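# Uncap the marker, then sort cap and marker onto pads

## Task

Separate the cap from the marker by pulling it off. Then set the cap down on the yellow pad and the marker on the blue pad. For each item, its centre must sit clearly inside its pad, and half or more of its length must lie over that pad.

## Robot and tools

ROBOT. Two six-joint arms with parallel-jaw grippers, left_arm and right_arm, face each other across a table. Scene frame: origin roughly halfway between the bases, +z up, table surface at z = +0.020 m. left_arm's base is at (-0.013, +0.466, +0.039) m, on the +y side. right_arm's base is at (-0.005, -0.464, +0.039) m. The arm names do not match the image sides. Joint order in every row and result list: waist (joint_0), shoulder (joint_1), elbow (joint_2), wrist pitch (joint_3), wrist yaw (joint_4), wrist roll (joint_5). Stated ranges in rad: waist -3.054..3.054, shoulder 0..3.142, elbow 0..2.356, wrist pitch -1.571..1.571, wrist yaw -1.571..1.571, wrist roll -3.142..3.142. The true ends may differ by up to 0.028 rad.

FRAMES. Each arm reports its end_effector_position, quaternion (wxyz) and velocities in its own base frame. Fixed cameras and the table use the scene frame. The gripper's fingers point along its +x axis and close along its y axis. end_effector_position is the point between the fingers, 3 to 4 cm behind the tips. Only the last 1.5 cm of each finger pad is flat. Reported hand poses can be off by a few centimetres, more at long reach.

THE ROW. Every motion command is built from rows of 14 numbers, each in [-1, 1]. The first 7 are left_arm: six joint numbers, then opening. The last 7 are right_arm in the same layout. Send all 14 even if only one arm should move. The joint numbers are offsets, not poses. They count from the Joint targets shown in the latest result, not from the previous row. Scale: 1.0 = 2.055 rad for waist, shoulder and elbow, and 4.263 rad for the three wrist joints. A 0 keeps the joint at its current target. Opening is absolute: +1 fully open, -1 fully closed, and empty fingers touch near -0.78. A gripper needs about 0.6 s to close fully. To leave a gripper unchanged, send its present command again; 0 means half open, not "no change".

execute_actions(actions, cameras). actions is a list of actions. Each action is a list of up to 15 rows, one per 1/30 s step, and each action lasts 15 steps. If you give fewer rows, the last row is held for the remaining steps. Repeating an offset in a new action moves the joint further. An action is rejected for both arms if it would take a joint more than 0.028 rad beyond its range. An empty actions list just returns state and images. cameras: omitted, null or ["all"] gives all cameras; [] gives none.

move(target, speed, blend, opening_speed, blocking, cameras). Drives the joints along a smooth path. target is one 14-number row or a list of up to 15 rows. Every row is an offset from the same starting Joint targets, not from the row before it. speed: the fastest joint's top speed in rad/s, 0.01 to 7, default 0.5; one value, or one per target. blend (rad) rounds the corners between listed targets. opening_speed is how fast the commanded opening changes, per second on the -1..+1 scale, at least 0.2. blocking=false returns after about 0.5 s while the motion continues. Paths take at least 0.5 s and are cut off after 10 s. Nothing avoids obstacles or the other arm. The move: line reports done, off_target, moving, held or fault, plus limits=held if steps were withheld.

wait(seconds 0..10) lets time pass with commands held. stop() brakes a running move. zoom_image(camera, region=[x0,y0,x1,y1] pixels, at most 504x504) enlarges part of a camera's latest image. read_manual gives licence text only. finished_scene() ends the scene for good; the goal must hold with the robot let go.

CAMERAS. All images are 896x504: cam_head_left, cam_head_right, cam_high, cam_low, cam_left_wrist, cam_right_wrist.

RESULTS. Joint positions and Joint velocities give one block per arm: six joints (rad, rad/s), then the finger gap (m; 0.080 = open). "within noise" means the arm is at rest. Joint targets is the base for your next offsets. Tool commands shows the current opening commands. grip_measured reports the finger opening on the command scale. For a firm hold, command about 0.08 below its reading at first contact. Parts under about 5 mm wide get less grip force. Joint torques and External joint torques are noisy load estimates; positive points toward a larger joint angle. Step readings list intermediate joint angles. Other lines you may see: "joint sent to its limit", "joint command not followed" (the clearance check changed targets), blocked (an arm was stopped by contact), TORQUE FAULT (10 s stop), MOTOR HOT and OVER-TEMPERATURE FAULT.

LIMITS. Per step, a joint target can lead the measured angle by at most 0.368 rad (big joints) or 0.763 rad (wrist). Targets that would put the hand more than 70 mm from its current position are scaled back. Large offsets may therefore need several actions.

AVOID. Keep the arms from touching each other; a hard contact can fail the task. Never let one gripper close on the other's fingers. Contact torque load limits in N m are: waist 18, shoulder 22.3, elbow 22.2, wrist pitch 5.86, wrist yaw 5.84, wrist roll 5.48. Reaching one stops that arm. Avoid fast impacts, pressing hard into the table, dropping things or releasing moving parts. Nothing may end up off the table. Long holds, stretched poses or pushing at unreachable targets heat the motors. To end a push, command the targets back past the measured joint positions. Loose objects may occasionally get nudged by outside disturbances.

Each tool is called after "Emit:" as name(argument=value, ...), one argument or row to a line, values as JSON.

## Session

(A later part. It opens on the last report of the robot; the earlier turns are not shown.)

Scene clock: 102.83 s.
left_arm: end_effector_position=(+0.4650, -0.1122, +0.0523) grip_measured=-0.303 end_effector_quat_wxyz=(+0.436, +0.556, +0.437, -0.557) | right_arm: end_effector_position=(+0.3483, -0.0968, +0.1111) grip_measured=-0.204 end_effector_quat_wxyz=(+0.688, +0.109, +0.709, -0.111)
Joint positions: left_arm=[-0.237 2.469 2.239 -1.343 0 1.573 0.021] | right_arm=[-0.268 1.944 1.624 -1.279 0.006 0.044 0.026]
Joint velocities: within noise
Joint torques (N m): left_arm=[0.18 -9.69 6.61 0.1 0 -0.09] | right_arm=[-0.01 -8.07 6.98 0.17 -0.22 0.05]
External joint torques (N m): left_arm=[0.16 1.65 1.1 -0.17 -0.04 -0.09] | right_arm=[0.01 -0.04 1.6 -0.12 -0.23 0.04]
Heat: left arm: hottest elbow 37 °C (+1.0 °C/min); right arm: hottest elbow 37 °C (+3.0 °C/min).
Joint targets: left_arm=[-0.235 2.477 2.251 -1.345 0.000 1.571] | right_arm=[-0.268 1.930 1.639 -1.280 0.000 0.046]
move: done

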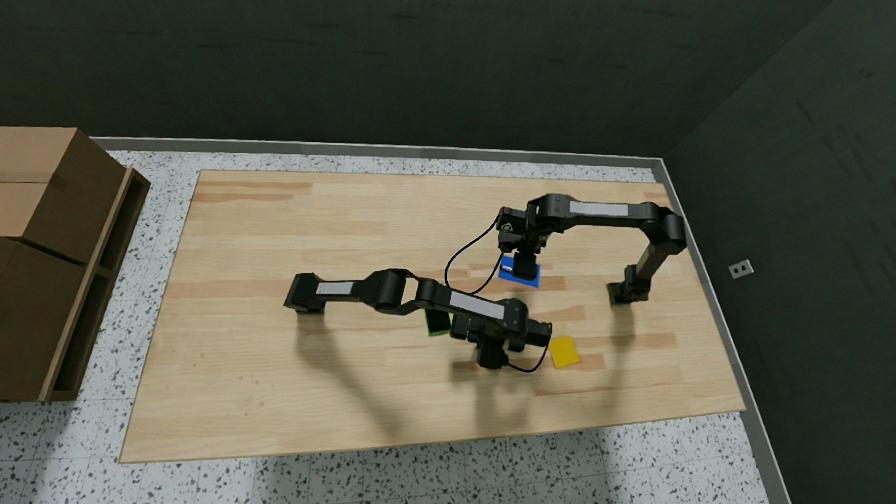

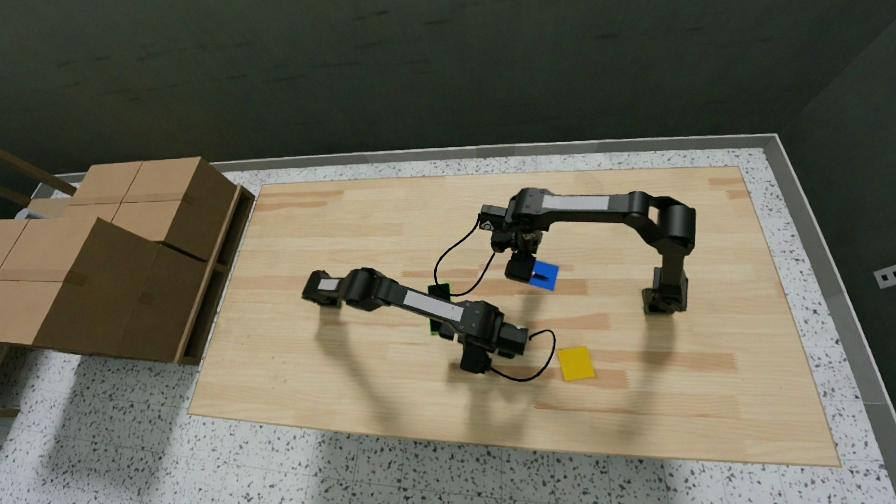

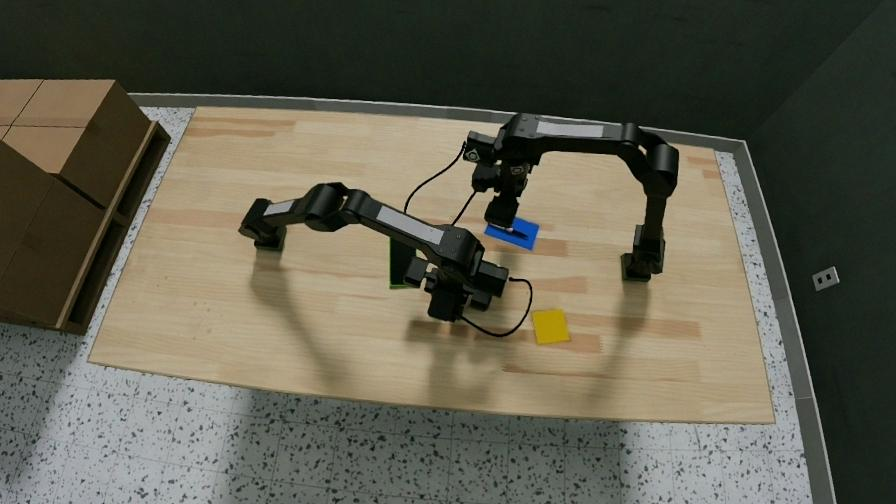

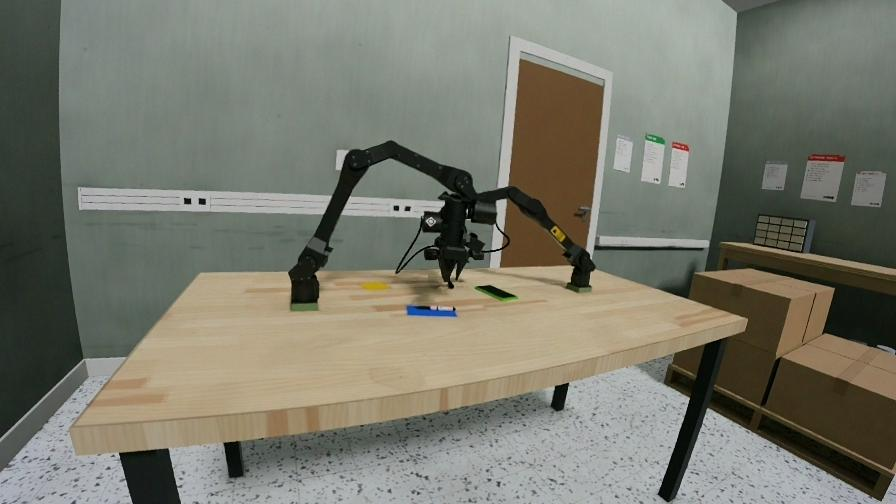

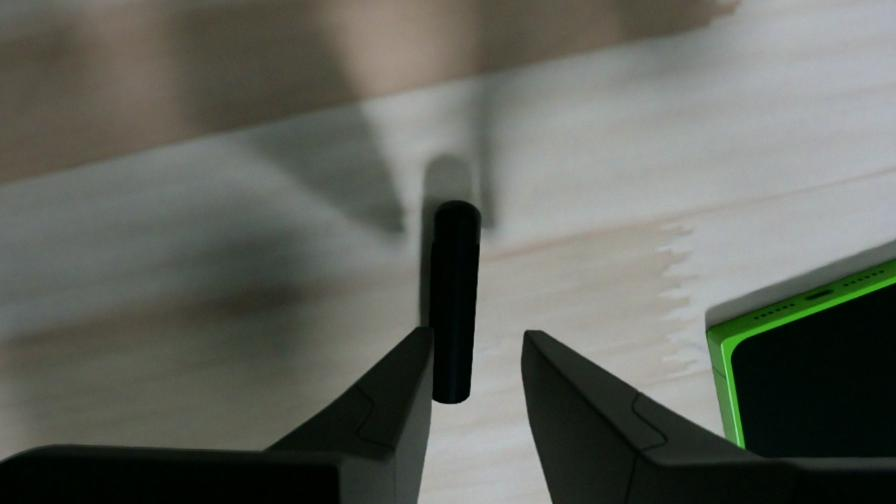

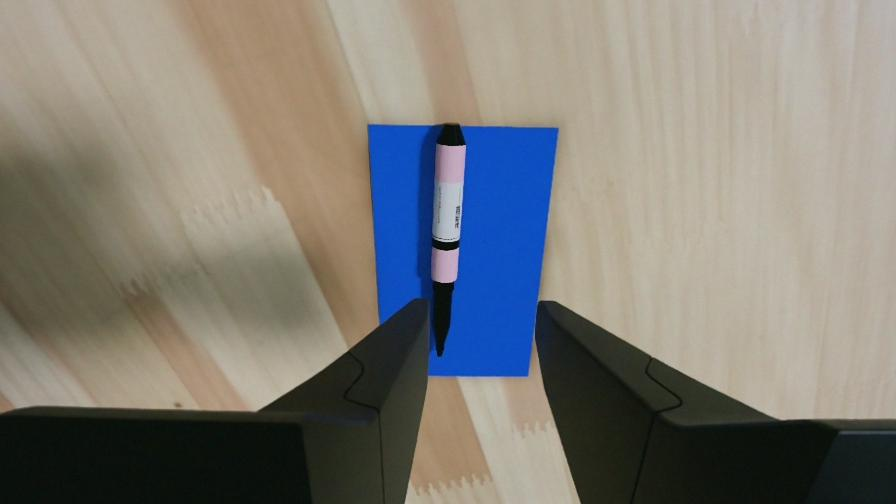

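Emit:
move(
  target=[
    [0,-0.073,0,0,0,0,-0.3,0,0,0,0,0,0,-0.2],
    [-0.129,-0.767,-0.803,0.386,0,0,-0.3,0,0,0,0,0,0,-0.2],
    [-0.129,-0.767,-0.803,0.386,0,0,-0.3,0.2585,0.1849,0.2832,-0.0110,0,0.4795,0.5],
  ],
  speed=[0.5,1.0,1.0],
)

Scene clock: 116.40 s.
left_arm: end_effector_position=(+0.2884, -0.1566, +0.2962) grip_measured=-0.303 end_effector_quat_wxyz=(+0.684, +0.686, -0.173, -0.175) | right_arm: end_effector_position=(+0.4613, +0.1237, +0.1213) grip_measured=+0.495 end_effector_quat_wxyz=(+0.453, +0.606, +0.410, -0.510)
Joint positions: left_arm=[-0.497 0.911 0.611 0.296 0 1.573 0.021] | right_arm=[0.263 2.299 2.204 -1.327 0.004 2.088 0.057]
Joint velocities: within noise
Joint torques (N m): left_arm=[-0.17 -2.88 5.37 2.1 -0.05 -0.14] | right_arm=[0.03 -7.57 7.39 0.38 -0.07 0.05]
External joint torques (N m): left_arm=[-0.17 -0.62 -1.49 0.48 -0.05 -0.09] | right_arm=[0.18 2.84 1.82 -0.11 -0.13 0.06]
Heat: left arm: hottest elbow 37 °C (+0.0 °C/min); right arm: hottest shoulder 38 °C (+5.1 °C/min).
Joint targets: left_arm=[-0.500 0.901 0.601 0.300 0.000 1.571] | right_arm=[0.263 2.310 2.221 -1.328 0.000 2.090]
move: done

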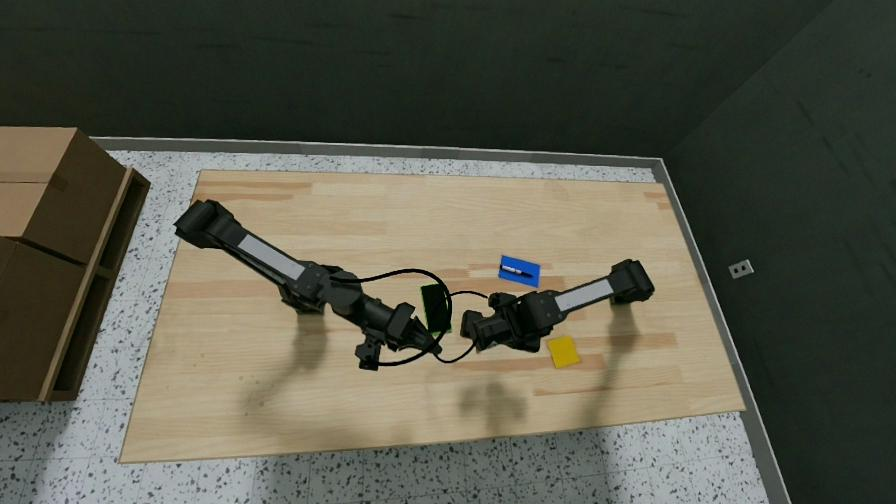

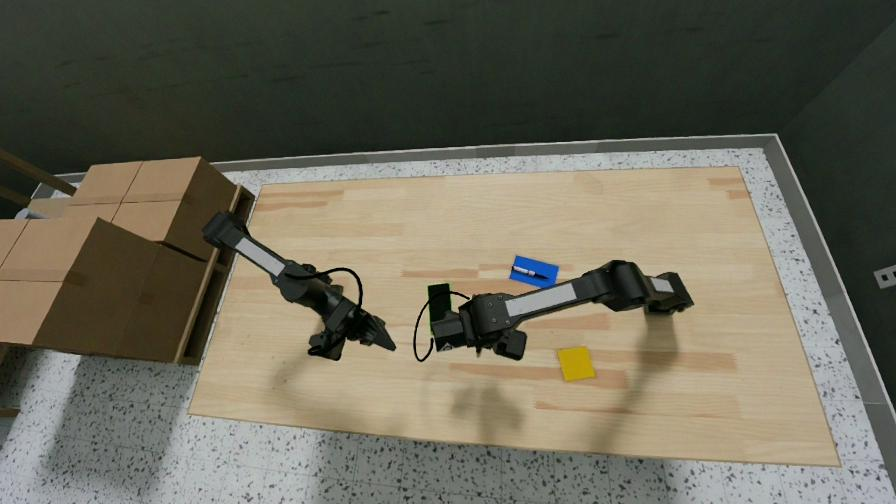

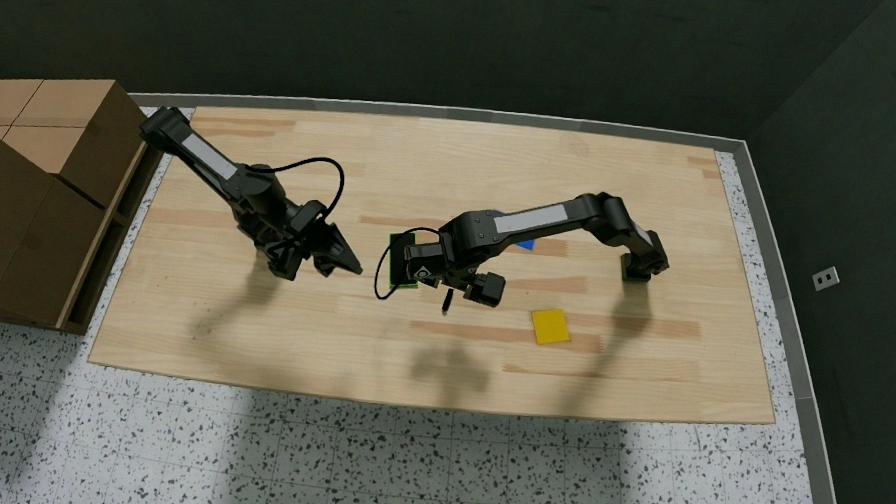

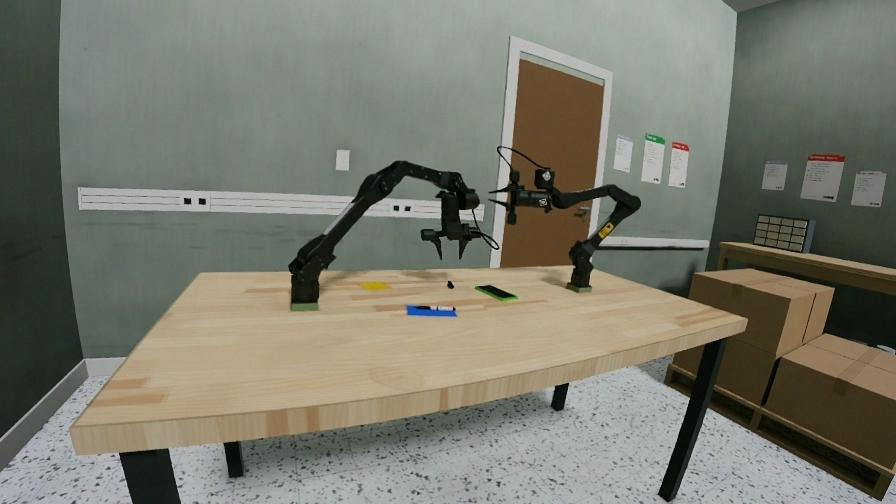

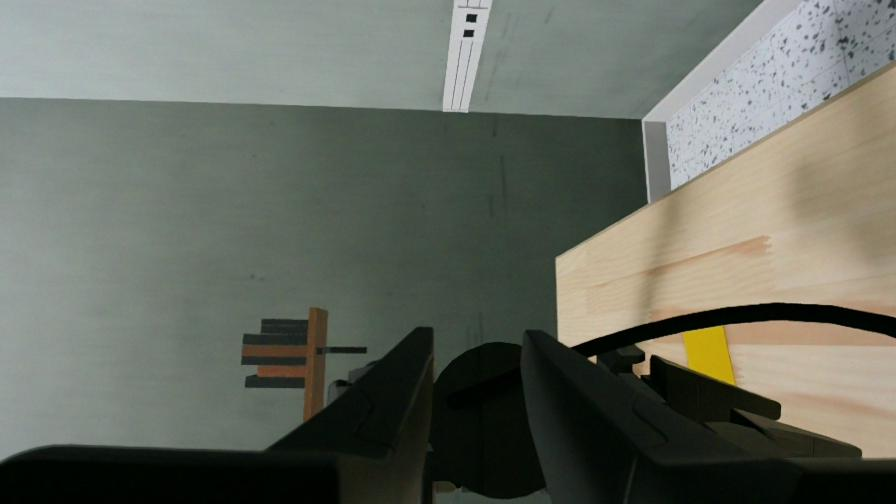

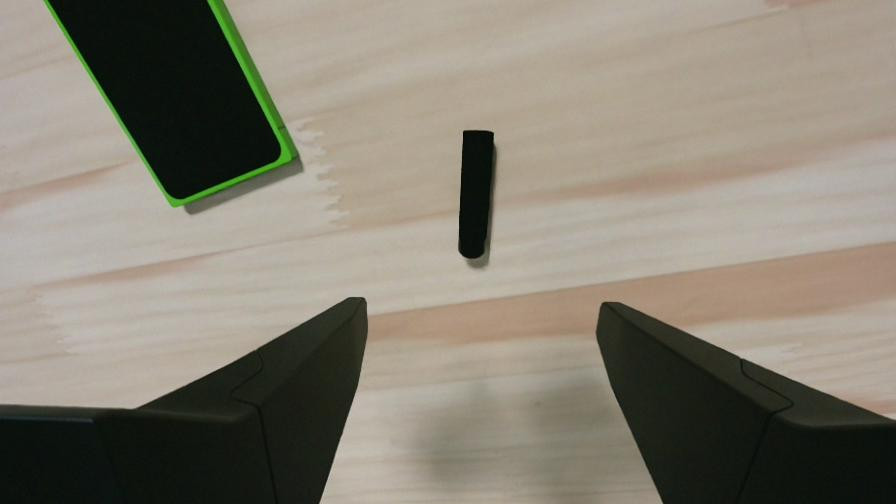

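Emit:
move(
  target=[0,0,0,0,0,0,-0.3,0,0.0754,0,0,0,0,0.2],
  speed=0.3,
  cameras=["cam_right_wrist"],
)

Scene clock: 118.60 s.
left_arm: end_effector_position=(+0.2884, -0.1566, +0.2962) grip_measured=-0.303 end_effector_quat_wxyz=(+0.684, +0.686, -0.173, -0.175) | right_arm: end_effector_position=(+0.4596, +0.1232, +0.0499) grip_measured=+0.204 end_effector_quat_wxyz=(+0.433, +0.557, +0.432, -0.561)
Joint positions: left_arm=[-0.497 0.911 0.611 0.296 0 1.573 0.021] | right_arm=[0.263 2.458 2.209 -1.327 0.004 2.088 0.044]
Joint velocities: within noise
Joint torques (N m): left_arm=[-0.21 -2.88 5.42 2.09 -0.05 -0.13] | right_arm=[-0.04 -8.42 6.71 0.17 -0.07 0.06]
External joint torques (N m): left_arm=[-0.19 -0.54 -1.53 0.44 -0.05 -0.08] | right_arm=[0.05 2.57 1.35 -0.08 -0.13 0.06]
Heat: left arm: hottest elbow 37 °C (+0.0 °C/min); right arm: hottest elbow 39 °C (+4.0 °C/min).
Joint targets: left_arm=[-0.500 0.901 0.601 0.300 0.000 1.571] | right_arm=[0.263 2.465 2.221 -1.327 0.000 2.090]
move: done
Images, in order (width x height): cam_right_wrist 896x504.

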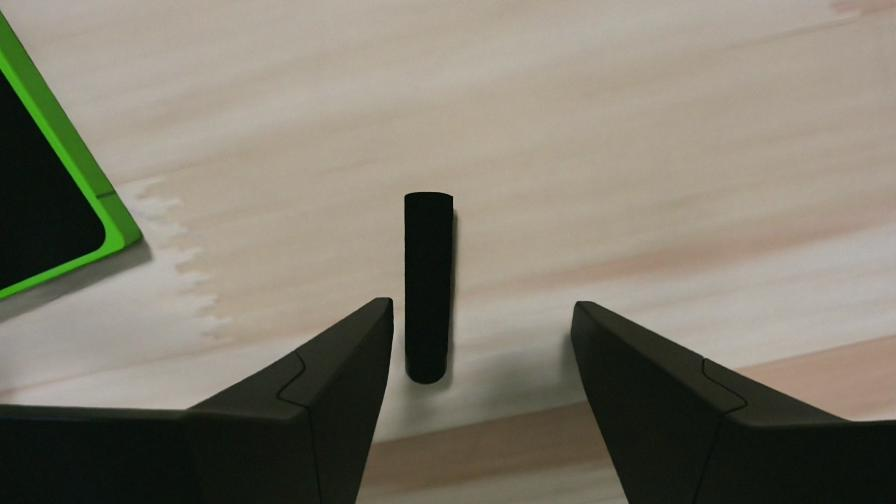

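Emit:
move(
  target=[
    [0,0,0,0,0,0,-0.3,-0.0085,0.0249,0.0458,-0.0101,0,-0.0041,0.2],
    [0,0,0,0,0,0,-0.3,-0.0085,0.0261,-0.0055,0.0153,0,-0.0041,0.2],
  ],
  speed=0.2,
  cameras=["cam_right_wrist"],
)

Scene clock: 123.93 s.
left_arm: end_effector_position=(+0.2884, -0.1566, +0.2962) grip_measured=-0.303 end_effector_quat_wxyz=(+0.684, +0.686, -0.173, -0.175) | right_arm: end_effector_position=(+0.4750, +0.1191, +0.0309) grip_measured=+0.204 end_effector_quat_wxyz=(+0.436, +0.567, +0.427, -0.553)
Joint positions: left_arm=[-0.497 0.911 0.611 0.296 0 1.573 0.021] | right_arm=[0.247 2.507 2.224 -1.264 0.003 2.075 0.044]
Joint velocities: within noise
Joint torques (N m): left_arm=[-0.23 -2.88 5.39 2.09 -0.04 -0.14] | right_arm=[-0.1 -8.23 4.21 0.37 -0.06 -0.07]
External joint torques (N m): left_arm=[-0.23 -0.66 -1.42 0.49 -0.05 -0.09] | right_arm=[-0.11 3.1 -1.25 0.06 -0.1 -0.07]
Heat: left arm: hottest elbow 37 °C (+0.0 °C/min); right arm: hottest shoulder 39 °C (+5.0 °C/min).
Joint targets: left_arm=[-0.500 0.901 0.601 0.300 0.000 1.571] | right_arm=[0.245 2.519 2.210 -1.262 0.000 2.073]
move: done
Images, in order (width x height): cam_right_wrist 896x504.

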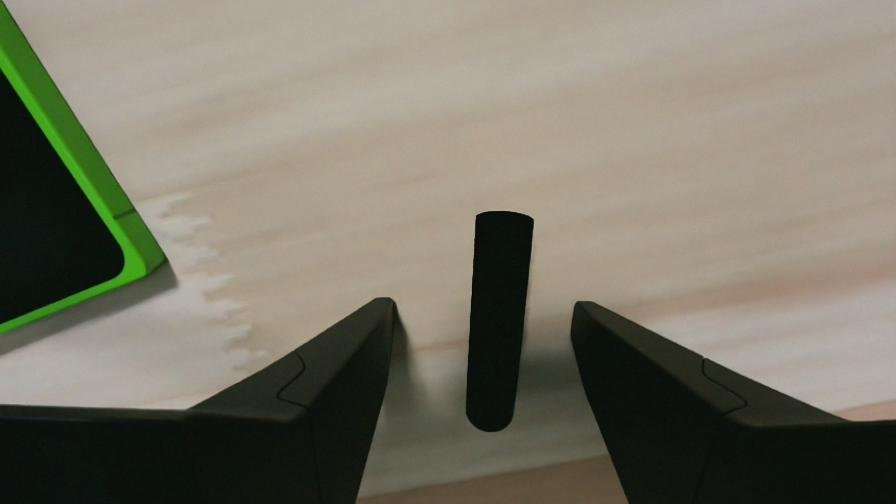

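Emit:
move(
  target=[
    [0,0,0,0,0,0,-0.3,0,0.0003,-0.0147,0.0073,0,0,0.2],
    [0,0,0,0,0,0,-0.3,0,0.0003,-0.0147,0.0073,0,0,-1],
    [0,0,0,0,0,0,-0.3,0,-0.0012,0.0513,-0.0254,0,0,-1],
  ],
  speed=0.2,
  opening_speed=1.5,
  cameras=["cam_right_wrist"],
)

Scene clock: 129.03 s.
left_arm: end_effector_position=(+0.2884, -0.1566, +0.2962) grip_measured=-0.303 end_effector_quat_wxyz=(+0.684, +0.686, -0.173, -0.175) | right_arm: end_effector_position=(+0.4688, +0.1176, +0.0495) grip_measured=-0.582 end_effector_quat_wxyz=(+0.431, +0.558, +0.432, -0.563)
Joint positions: left_arm=[-0.497 0.911 0.611 0.296 0 1.573 0.021] | right_arm=[0.246 2.508 2.299 -1.369 0.002 2.075 0.009]
Joint velocities: within noise
Joint torques (N m): left_arm=[-0.21 -2.88 5.38 2.09 -0.05 -0.14] | right_arm=[0.02 -8.5 7.1 0.12 0.01 -0.07]
External joint torques (N m): left_arm=[-0.23 -0.47 -1.61 0.43 -0.05 -0.09] | right_arm=[0.12 2.66 1.76 -0.12 -0.04 -0.07]
Heat: left arm: hottest elbow 37 °C (+0.0 °C/min); right arm: hottest shoulder 39 °C (+4.1 °C/min).
Joint targets: left_arm=[-0.500 0.901 0.601 0.300 0.000 1.571] | right_arm=[0.245 2.516 2.315 -1.370 0.000 2.073]
move: done
Images, in order (width x height): cam_right_wrist 896x504.

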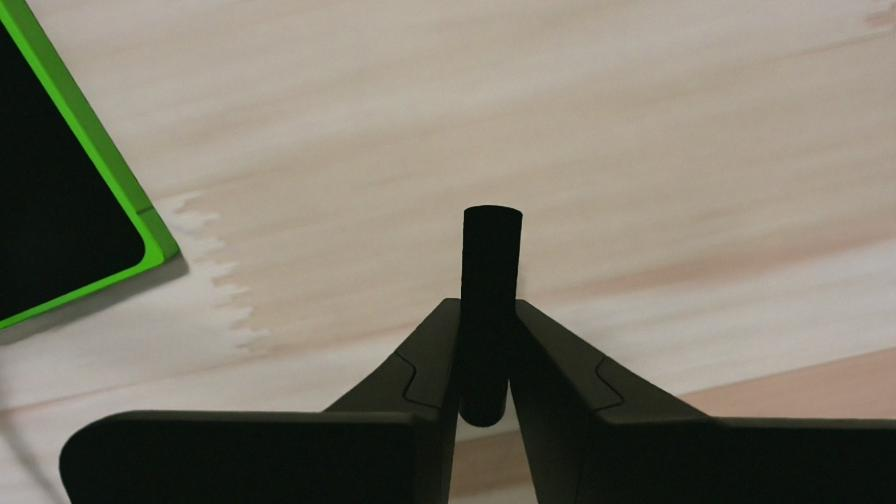

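Emit:
move(
  target=[0,0,0,0,0,0,-0.3,0.1815,-0.4384,-0.5531,0.0553,0,-0.0429,-1],
  speed=0.8,
  cameras=["cam_right_wrist","cam_high"],
)

Scene clock: 133.17 s.
left_arm: end_effector_position=(+0.2884, -0.1566, +0.2962) grip_measured=-0.303 end_effector_quat_wxyz=(+0.684, +0.686, -0.173, -0.175) | right_arm: end_effector_position=(+0.2298, +0.1622, +0.0986) grip_measured=-0.582 end_effector_quat_wxyz=(+0.568, +0.419, +0.568, -0.424)
Joint positions: left_arm=[-0.497 0.911 0.611 0.296 0 1.573 0.021] | right_arm=[0.616 1.63 1.189 -1.137 0.002 1.893 0.009]
Joint velocities: within noise
Joint torques (N m): left_arm=[-0.18 -2.9 5.39 2.09 -0.04 -0.15] | right_arm=[0.28 -6.21 4.4 0.37 0.01 -0.09]
External joint torques (N m): left_arm=[-0.17 -0.55 -1.55 0.44 -0.04 -0.1] | right_arm=[0.27 -0.54 -0.81 0.13 -0.03 -0.09]
Heat: left arm: hottest elbow 37 °C (-1.0 °C/min); right arm: hottest shoulder 39 °C (+3.0 °C/min).
Joint targets: left_arm=[-0.500 0.901 0.601 0.300 0.000 1.571] | right_arm=[0.618 1.615 1.179 -1.134 0.000 1.890]
move: done
Images, in order (width x height): cam_high 896x504, cam_right_wrist 896x504.

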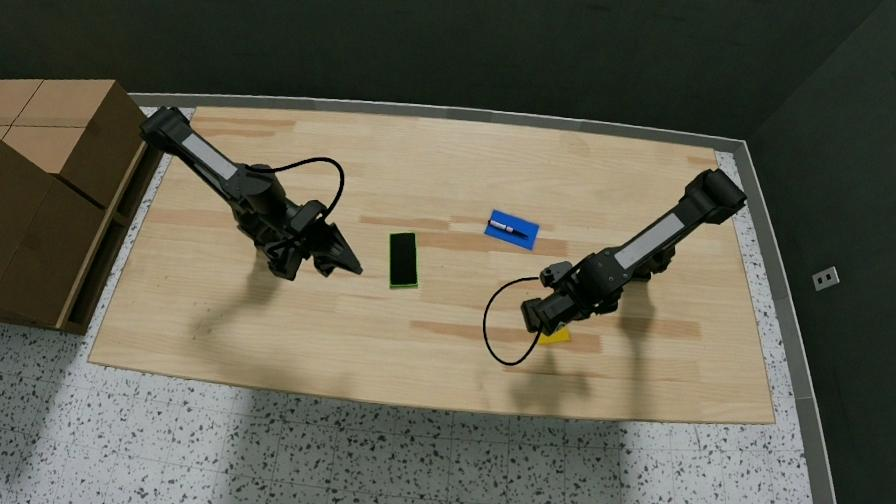

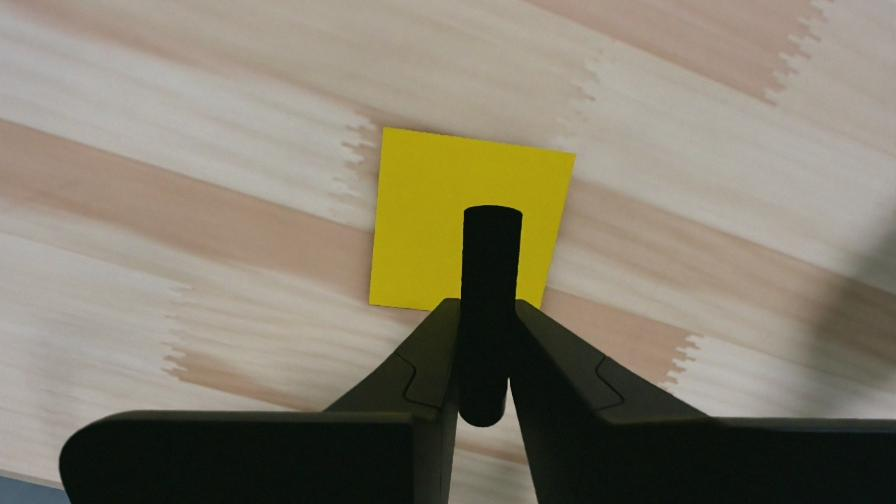

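Emit:
move(
  target=[0,0,0,0,0,0,-0.3,-0.0132,0.0418,-0.1045,0.0704,0,-0.0063,-1],
  speed=0.25,
  cameras=["cam_right_wrist","cam_low"],
)

Emit:
zoom_image(
  camera="cam_low",
  region=[330, 230, 450, 310],
)

Scene clock: 137.53 s.
left_arm: end_effector_position=(+0.2884, -0.1566, +0.2962) grip_measured=-0.303 end_effector_quat_wxyz=(+0.684, +0.686, -0.173, -0.175) | right_arm: end_effector_position=(+0.2313, +0.1560, +0.0306) grip_measured=-0.582 end_effector_quat_wxyz=(+0.571, +0.424, +0.567, -0.416)
Joint positions: left_arm=[-0.497 0.911 0.611 0.296 0 1.573 0.021] | right_arm=[0.594 1.694 0.973 -0.837 0.002 1.866 0.009]
Joint velocities: within noise
Joint torques (N m): left_arm=[-0.23 -2.87 5.39 2.1 -0.04 -0.13] | right_arm=[-0.25 -4.08 4.03 0.41 0.01 -0.09]
External joint torques (N m): left_arm=[-0.2 -0.5 -1.58 0.43 -0.05 -0.08] | right_arm=[-0.28 1.65 -0.76 0.14 -0.04 -0.09]
Heat: left arm: hottest elbow 37 °C (-1.0 °C/min); right arm: hottest shoulder 39 °C (+3.0 °C/min).
Joint targets: left_arm=[-0.500 0.901 0.601 0.300 0.000 1.571] | right_arm=[0.591 1.701 0.964 -0.835 0.000 1.863]
move: done
Images, in order (width x height): cam_low 896x504, cam_right_wrist 896x504.

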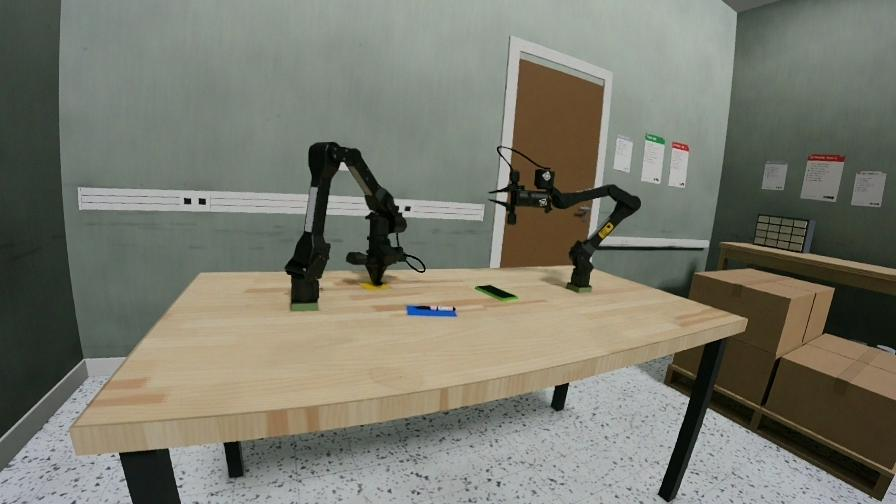

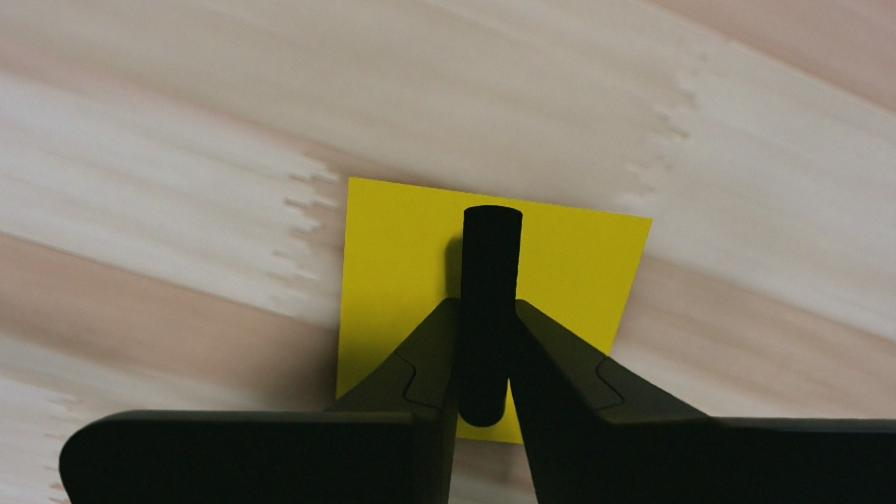

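Scaled by 4.200.

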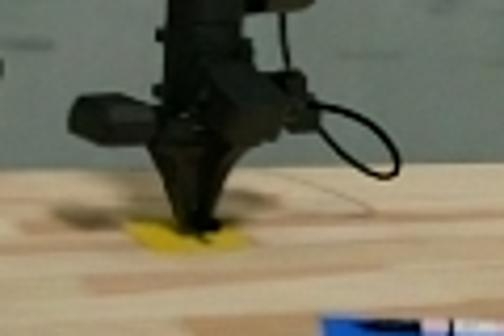

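Emit:
move(
  target=[0,0,0,0,0,0,-0.3,0,0.0058,-0.0063,0.0061,0,0,-1],
  speed=0.1,
  cameras=["cam_right_wrist"],
)

Scene clock: 139.80 s.
left_arm: end_effector_position=(+0.2884, -0.1566, +0.2962) grip_measured=-0.303 end_effector_quat_wxyz=(+0.684, +0.686, -0.173, -0.175) | right_arm: end_effector_position=(+0.2317, +0.1562, +0.0249) grip_measured=-0.582 end_effector_quat_wxyz=(+0.571, +0.425, +0.567, -0.415)
Joint positions: left_arm=[-0.497 0.911 0.611 0.296 0 1.573 0.021] | right_arm=[0.594 1.705 0.96 -0.811 0.002 1.866 0.009]
Joint velocities: within noise
Joint torques (N m): left_arm=[-0.25 -2.88 5.4 2.09 -0.04 -0.14] | right_arm=[-0.25 -4.03 4 0.41 0.01 -0.09]
External joint torques (N m): left_arm=[-0.25 -0.48 -1.6 0.42 -0.04 -0.09] | right_arm=[-0.26 1.74 -0.8 0.11 -0.03 -0.08]
Heat: left arm: hottest elbow 37 °C (-2.0 °C/min); right arm: hottest shoulder 39 °C (+3.0 °C/min).
Joint targets: left_arm=[-0.500 0.901 0.601 0.300 0.000 1.571] | right_arm=[0.591 1.713 0.951 -0.809 0.000 1.863]
move: done
Images, in order (width x height): cam_right_wrist 896x504.

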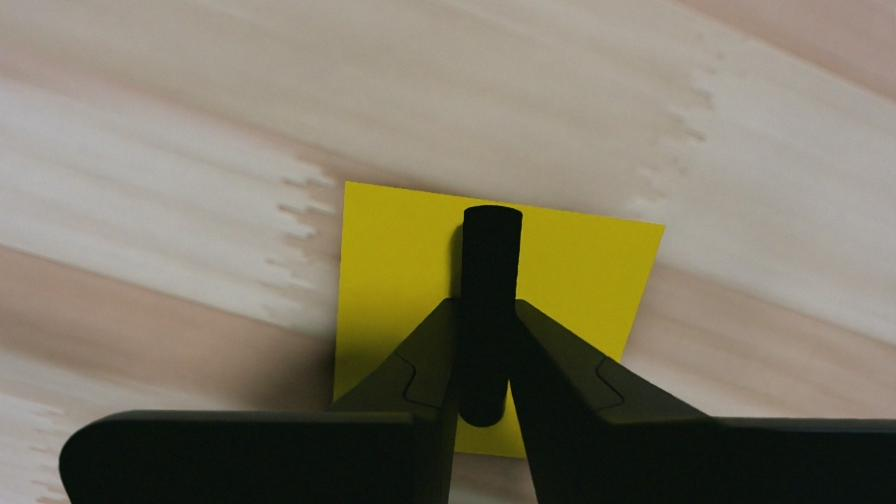

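Emit:
move(
  target=[
    [0,0,0,0,0,0,-0.3,0,0.002,-0.0025,0.0022,0,0,-1],
    [0,0,0,0,0,0,-0.3,0,0.002,-0.0025,0.0022,0,0,-0.2],
    [0,0,0,0,0,0,-0.3,0,-0.0476,0.1108,-0.0765,0,0,-0.2],
  ],
  speed=0.3,
  opening_speed=0.7,
  cameras=["cam_right_wrist","cam_high"],
)

Scene clock: 144.80 s.
left_arm: end_effector_position=(+0.2884, -0.1566, +0.2962) grip_measured=-0.303 end_effector_quat_wxyz=(+0.684, +0.686, -0.173, -0.175) | right_arm: end_effector_position=(+0.2280, +0.1538, +0.0929) grip_measured=-0.204 end_effector_quat_wxyz=(+0.566, +0.411, +0.572, -0.429)
Joint positions: left_arm=[-0.497 0.911 0.611 0.296 0 1.573 0.021] | right_arm=[0.594 1.627 1.163 -1.133 0.002 1.865 0.026]
Joint velocities: within noise
Joint torques (N m): left_arm=[-0.21 -2.87 5.4 2.08 -0.04 -0.13] | right_arm=[-0.24 -5.89 6.89 0.13 0.01 -0.08]
External joint torques (N m): left_arm=[-0.19 -0.5 -1.56 0.43 -0.04 -0.08] | right_arm=[-0.24 -0.29 1.7 -0.1 -0.04 -0.08]
Heat: left arm: hottest elbow 37 °C (-2.0 °C/min); right arm: hottest shoulder 38 °C (+2.0 °C/min).
Joint targets: left_arm=[-0.500 0.901 0.601 0.300 0.000 1.571] | right_arm=[0.591 1.615 1.179 -1.135 0.000 1.863]
move: done
Images, in order (width x height): cam_high 896x504, cam_right_wrist 896x504.

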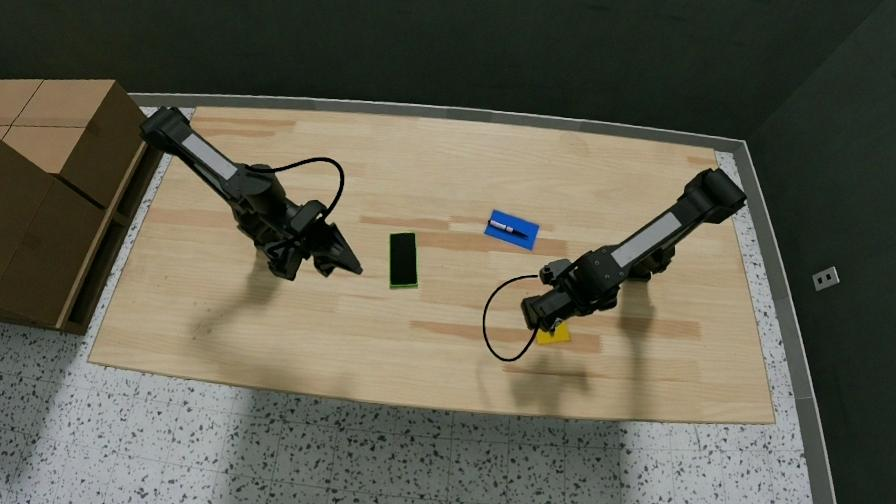

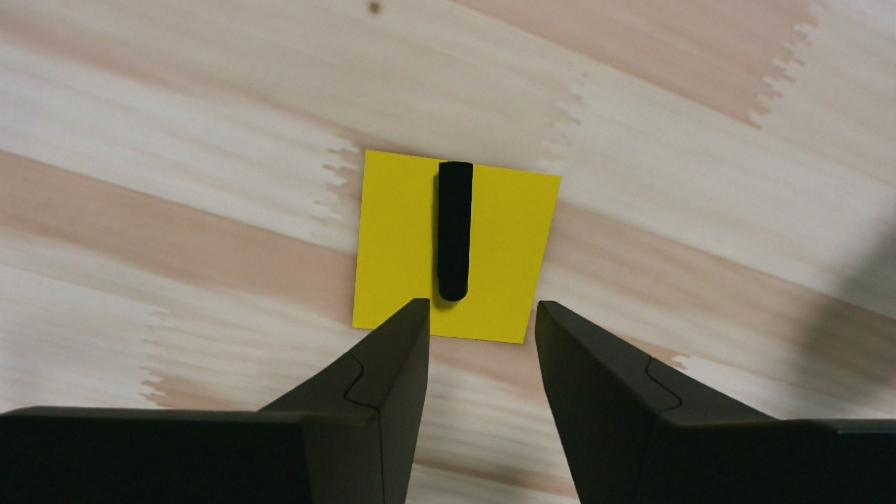

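Both are placed.

Emit:
finished_scene(
)

The scene is finished: the task was done.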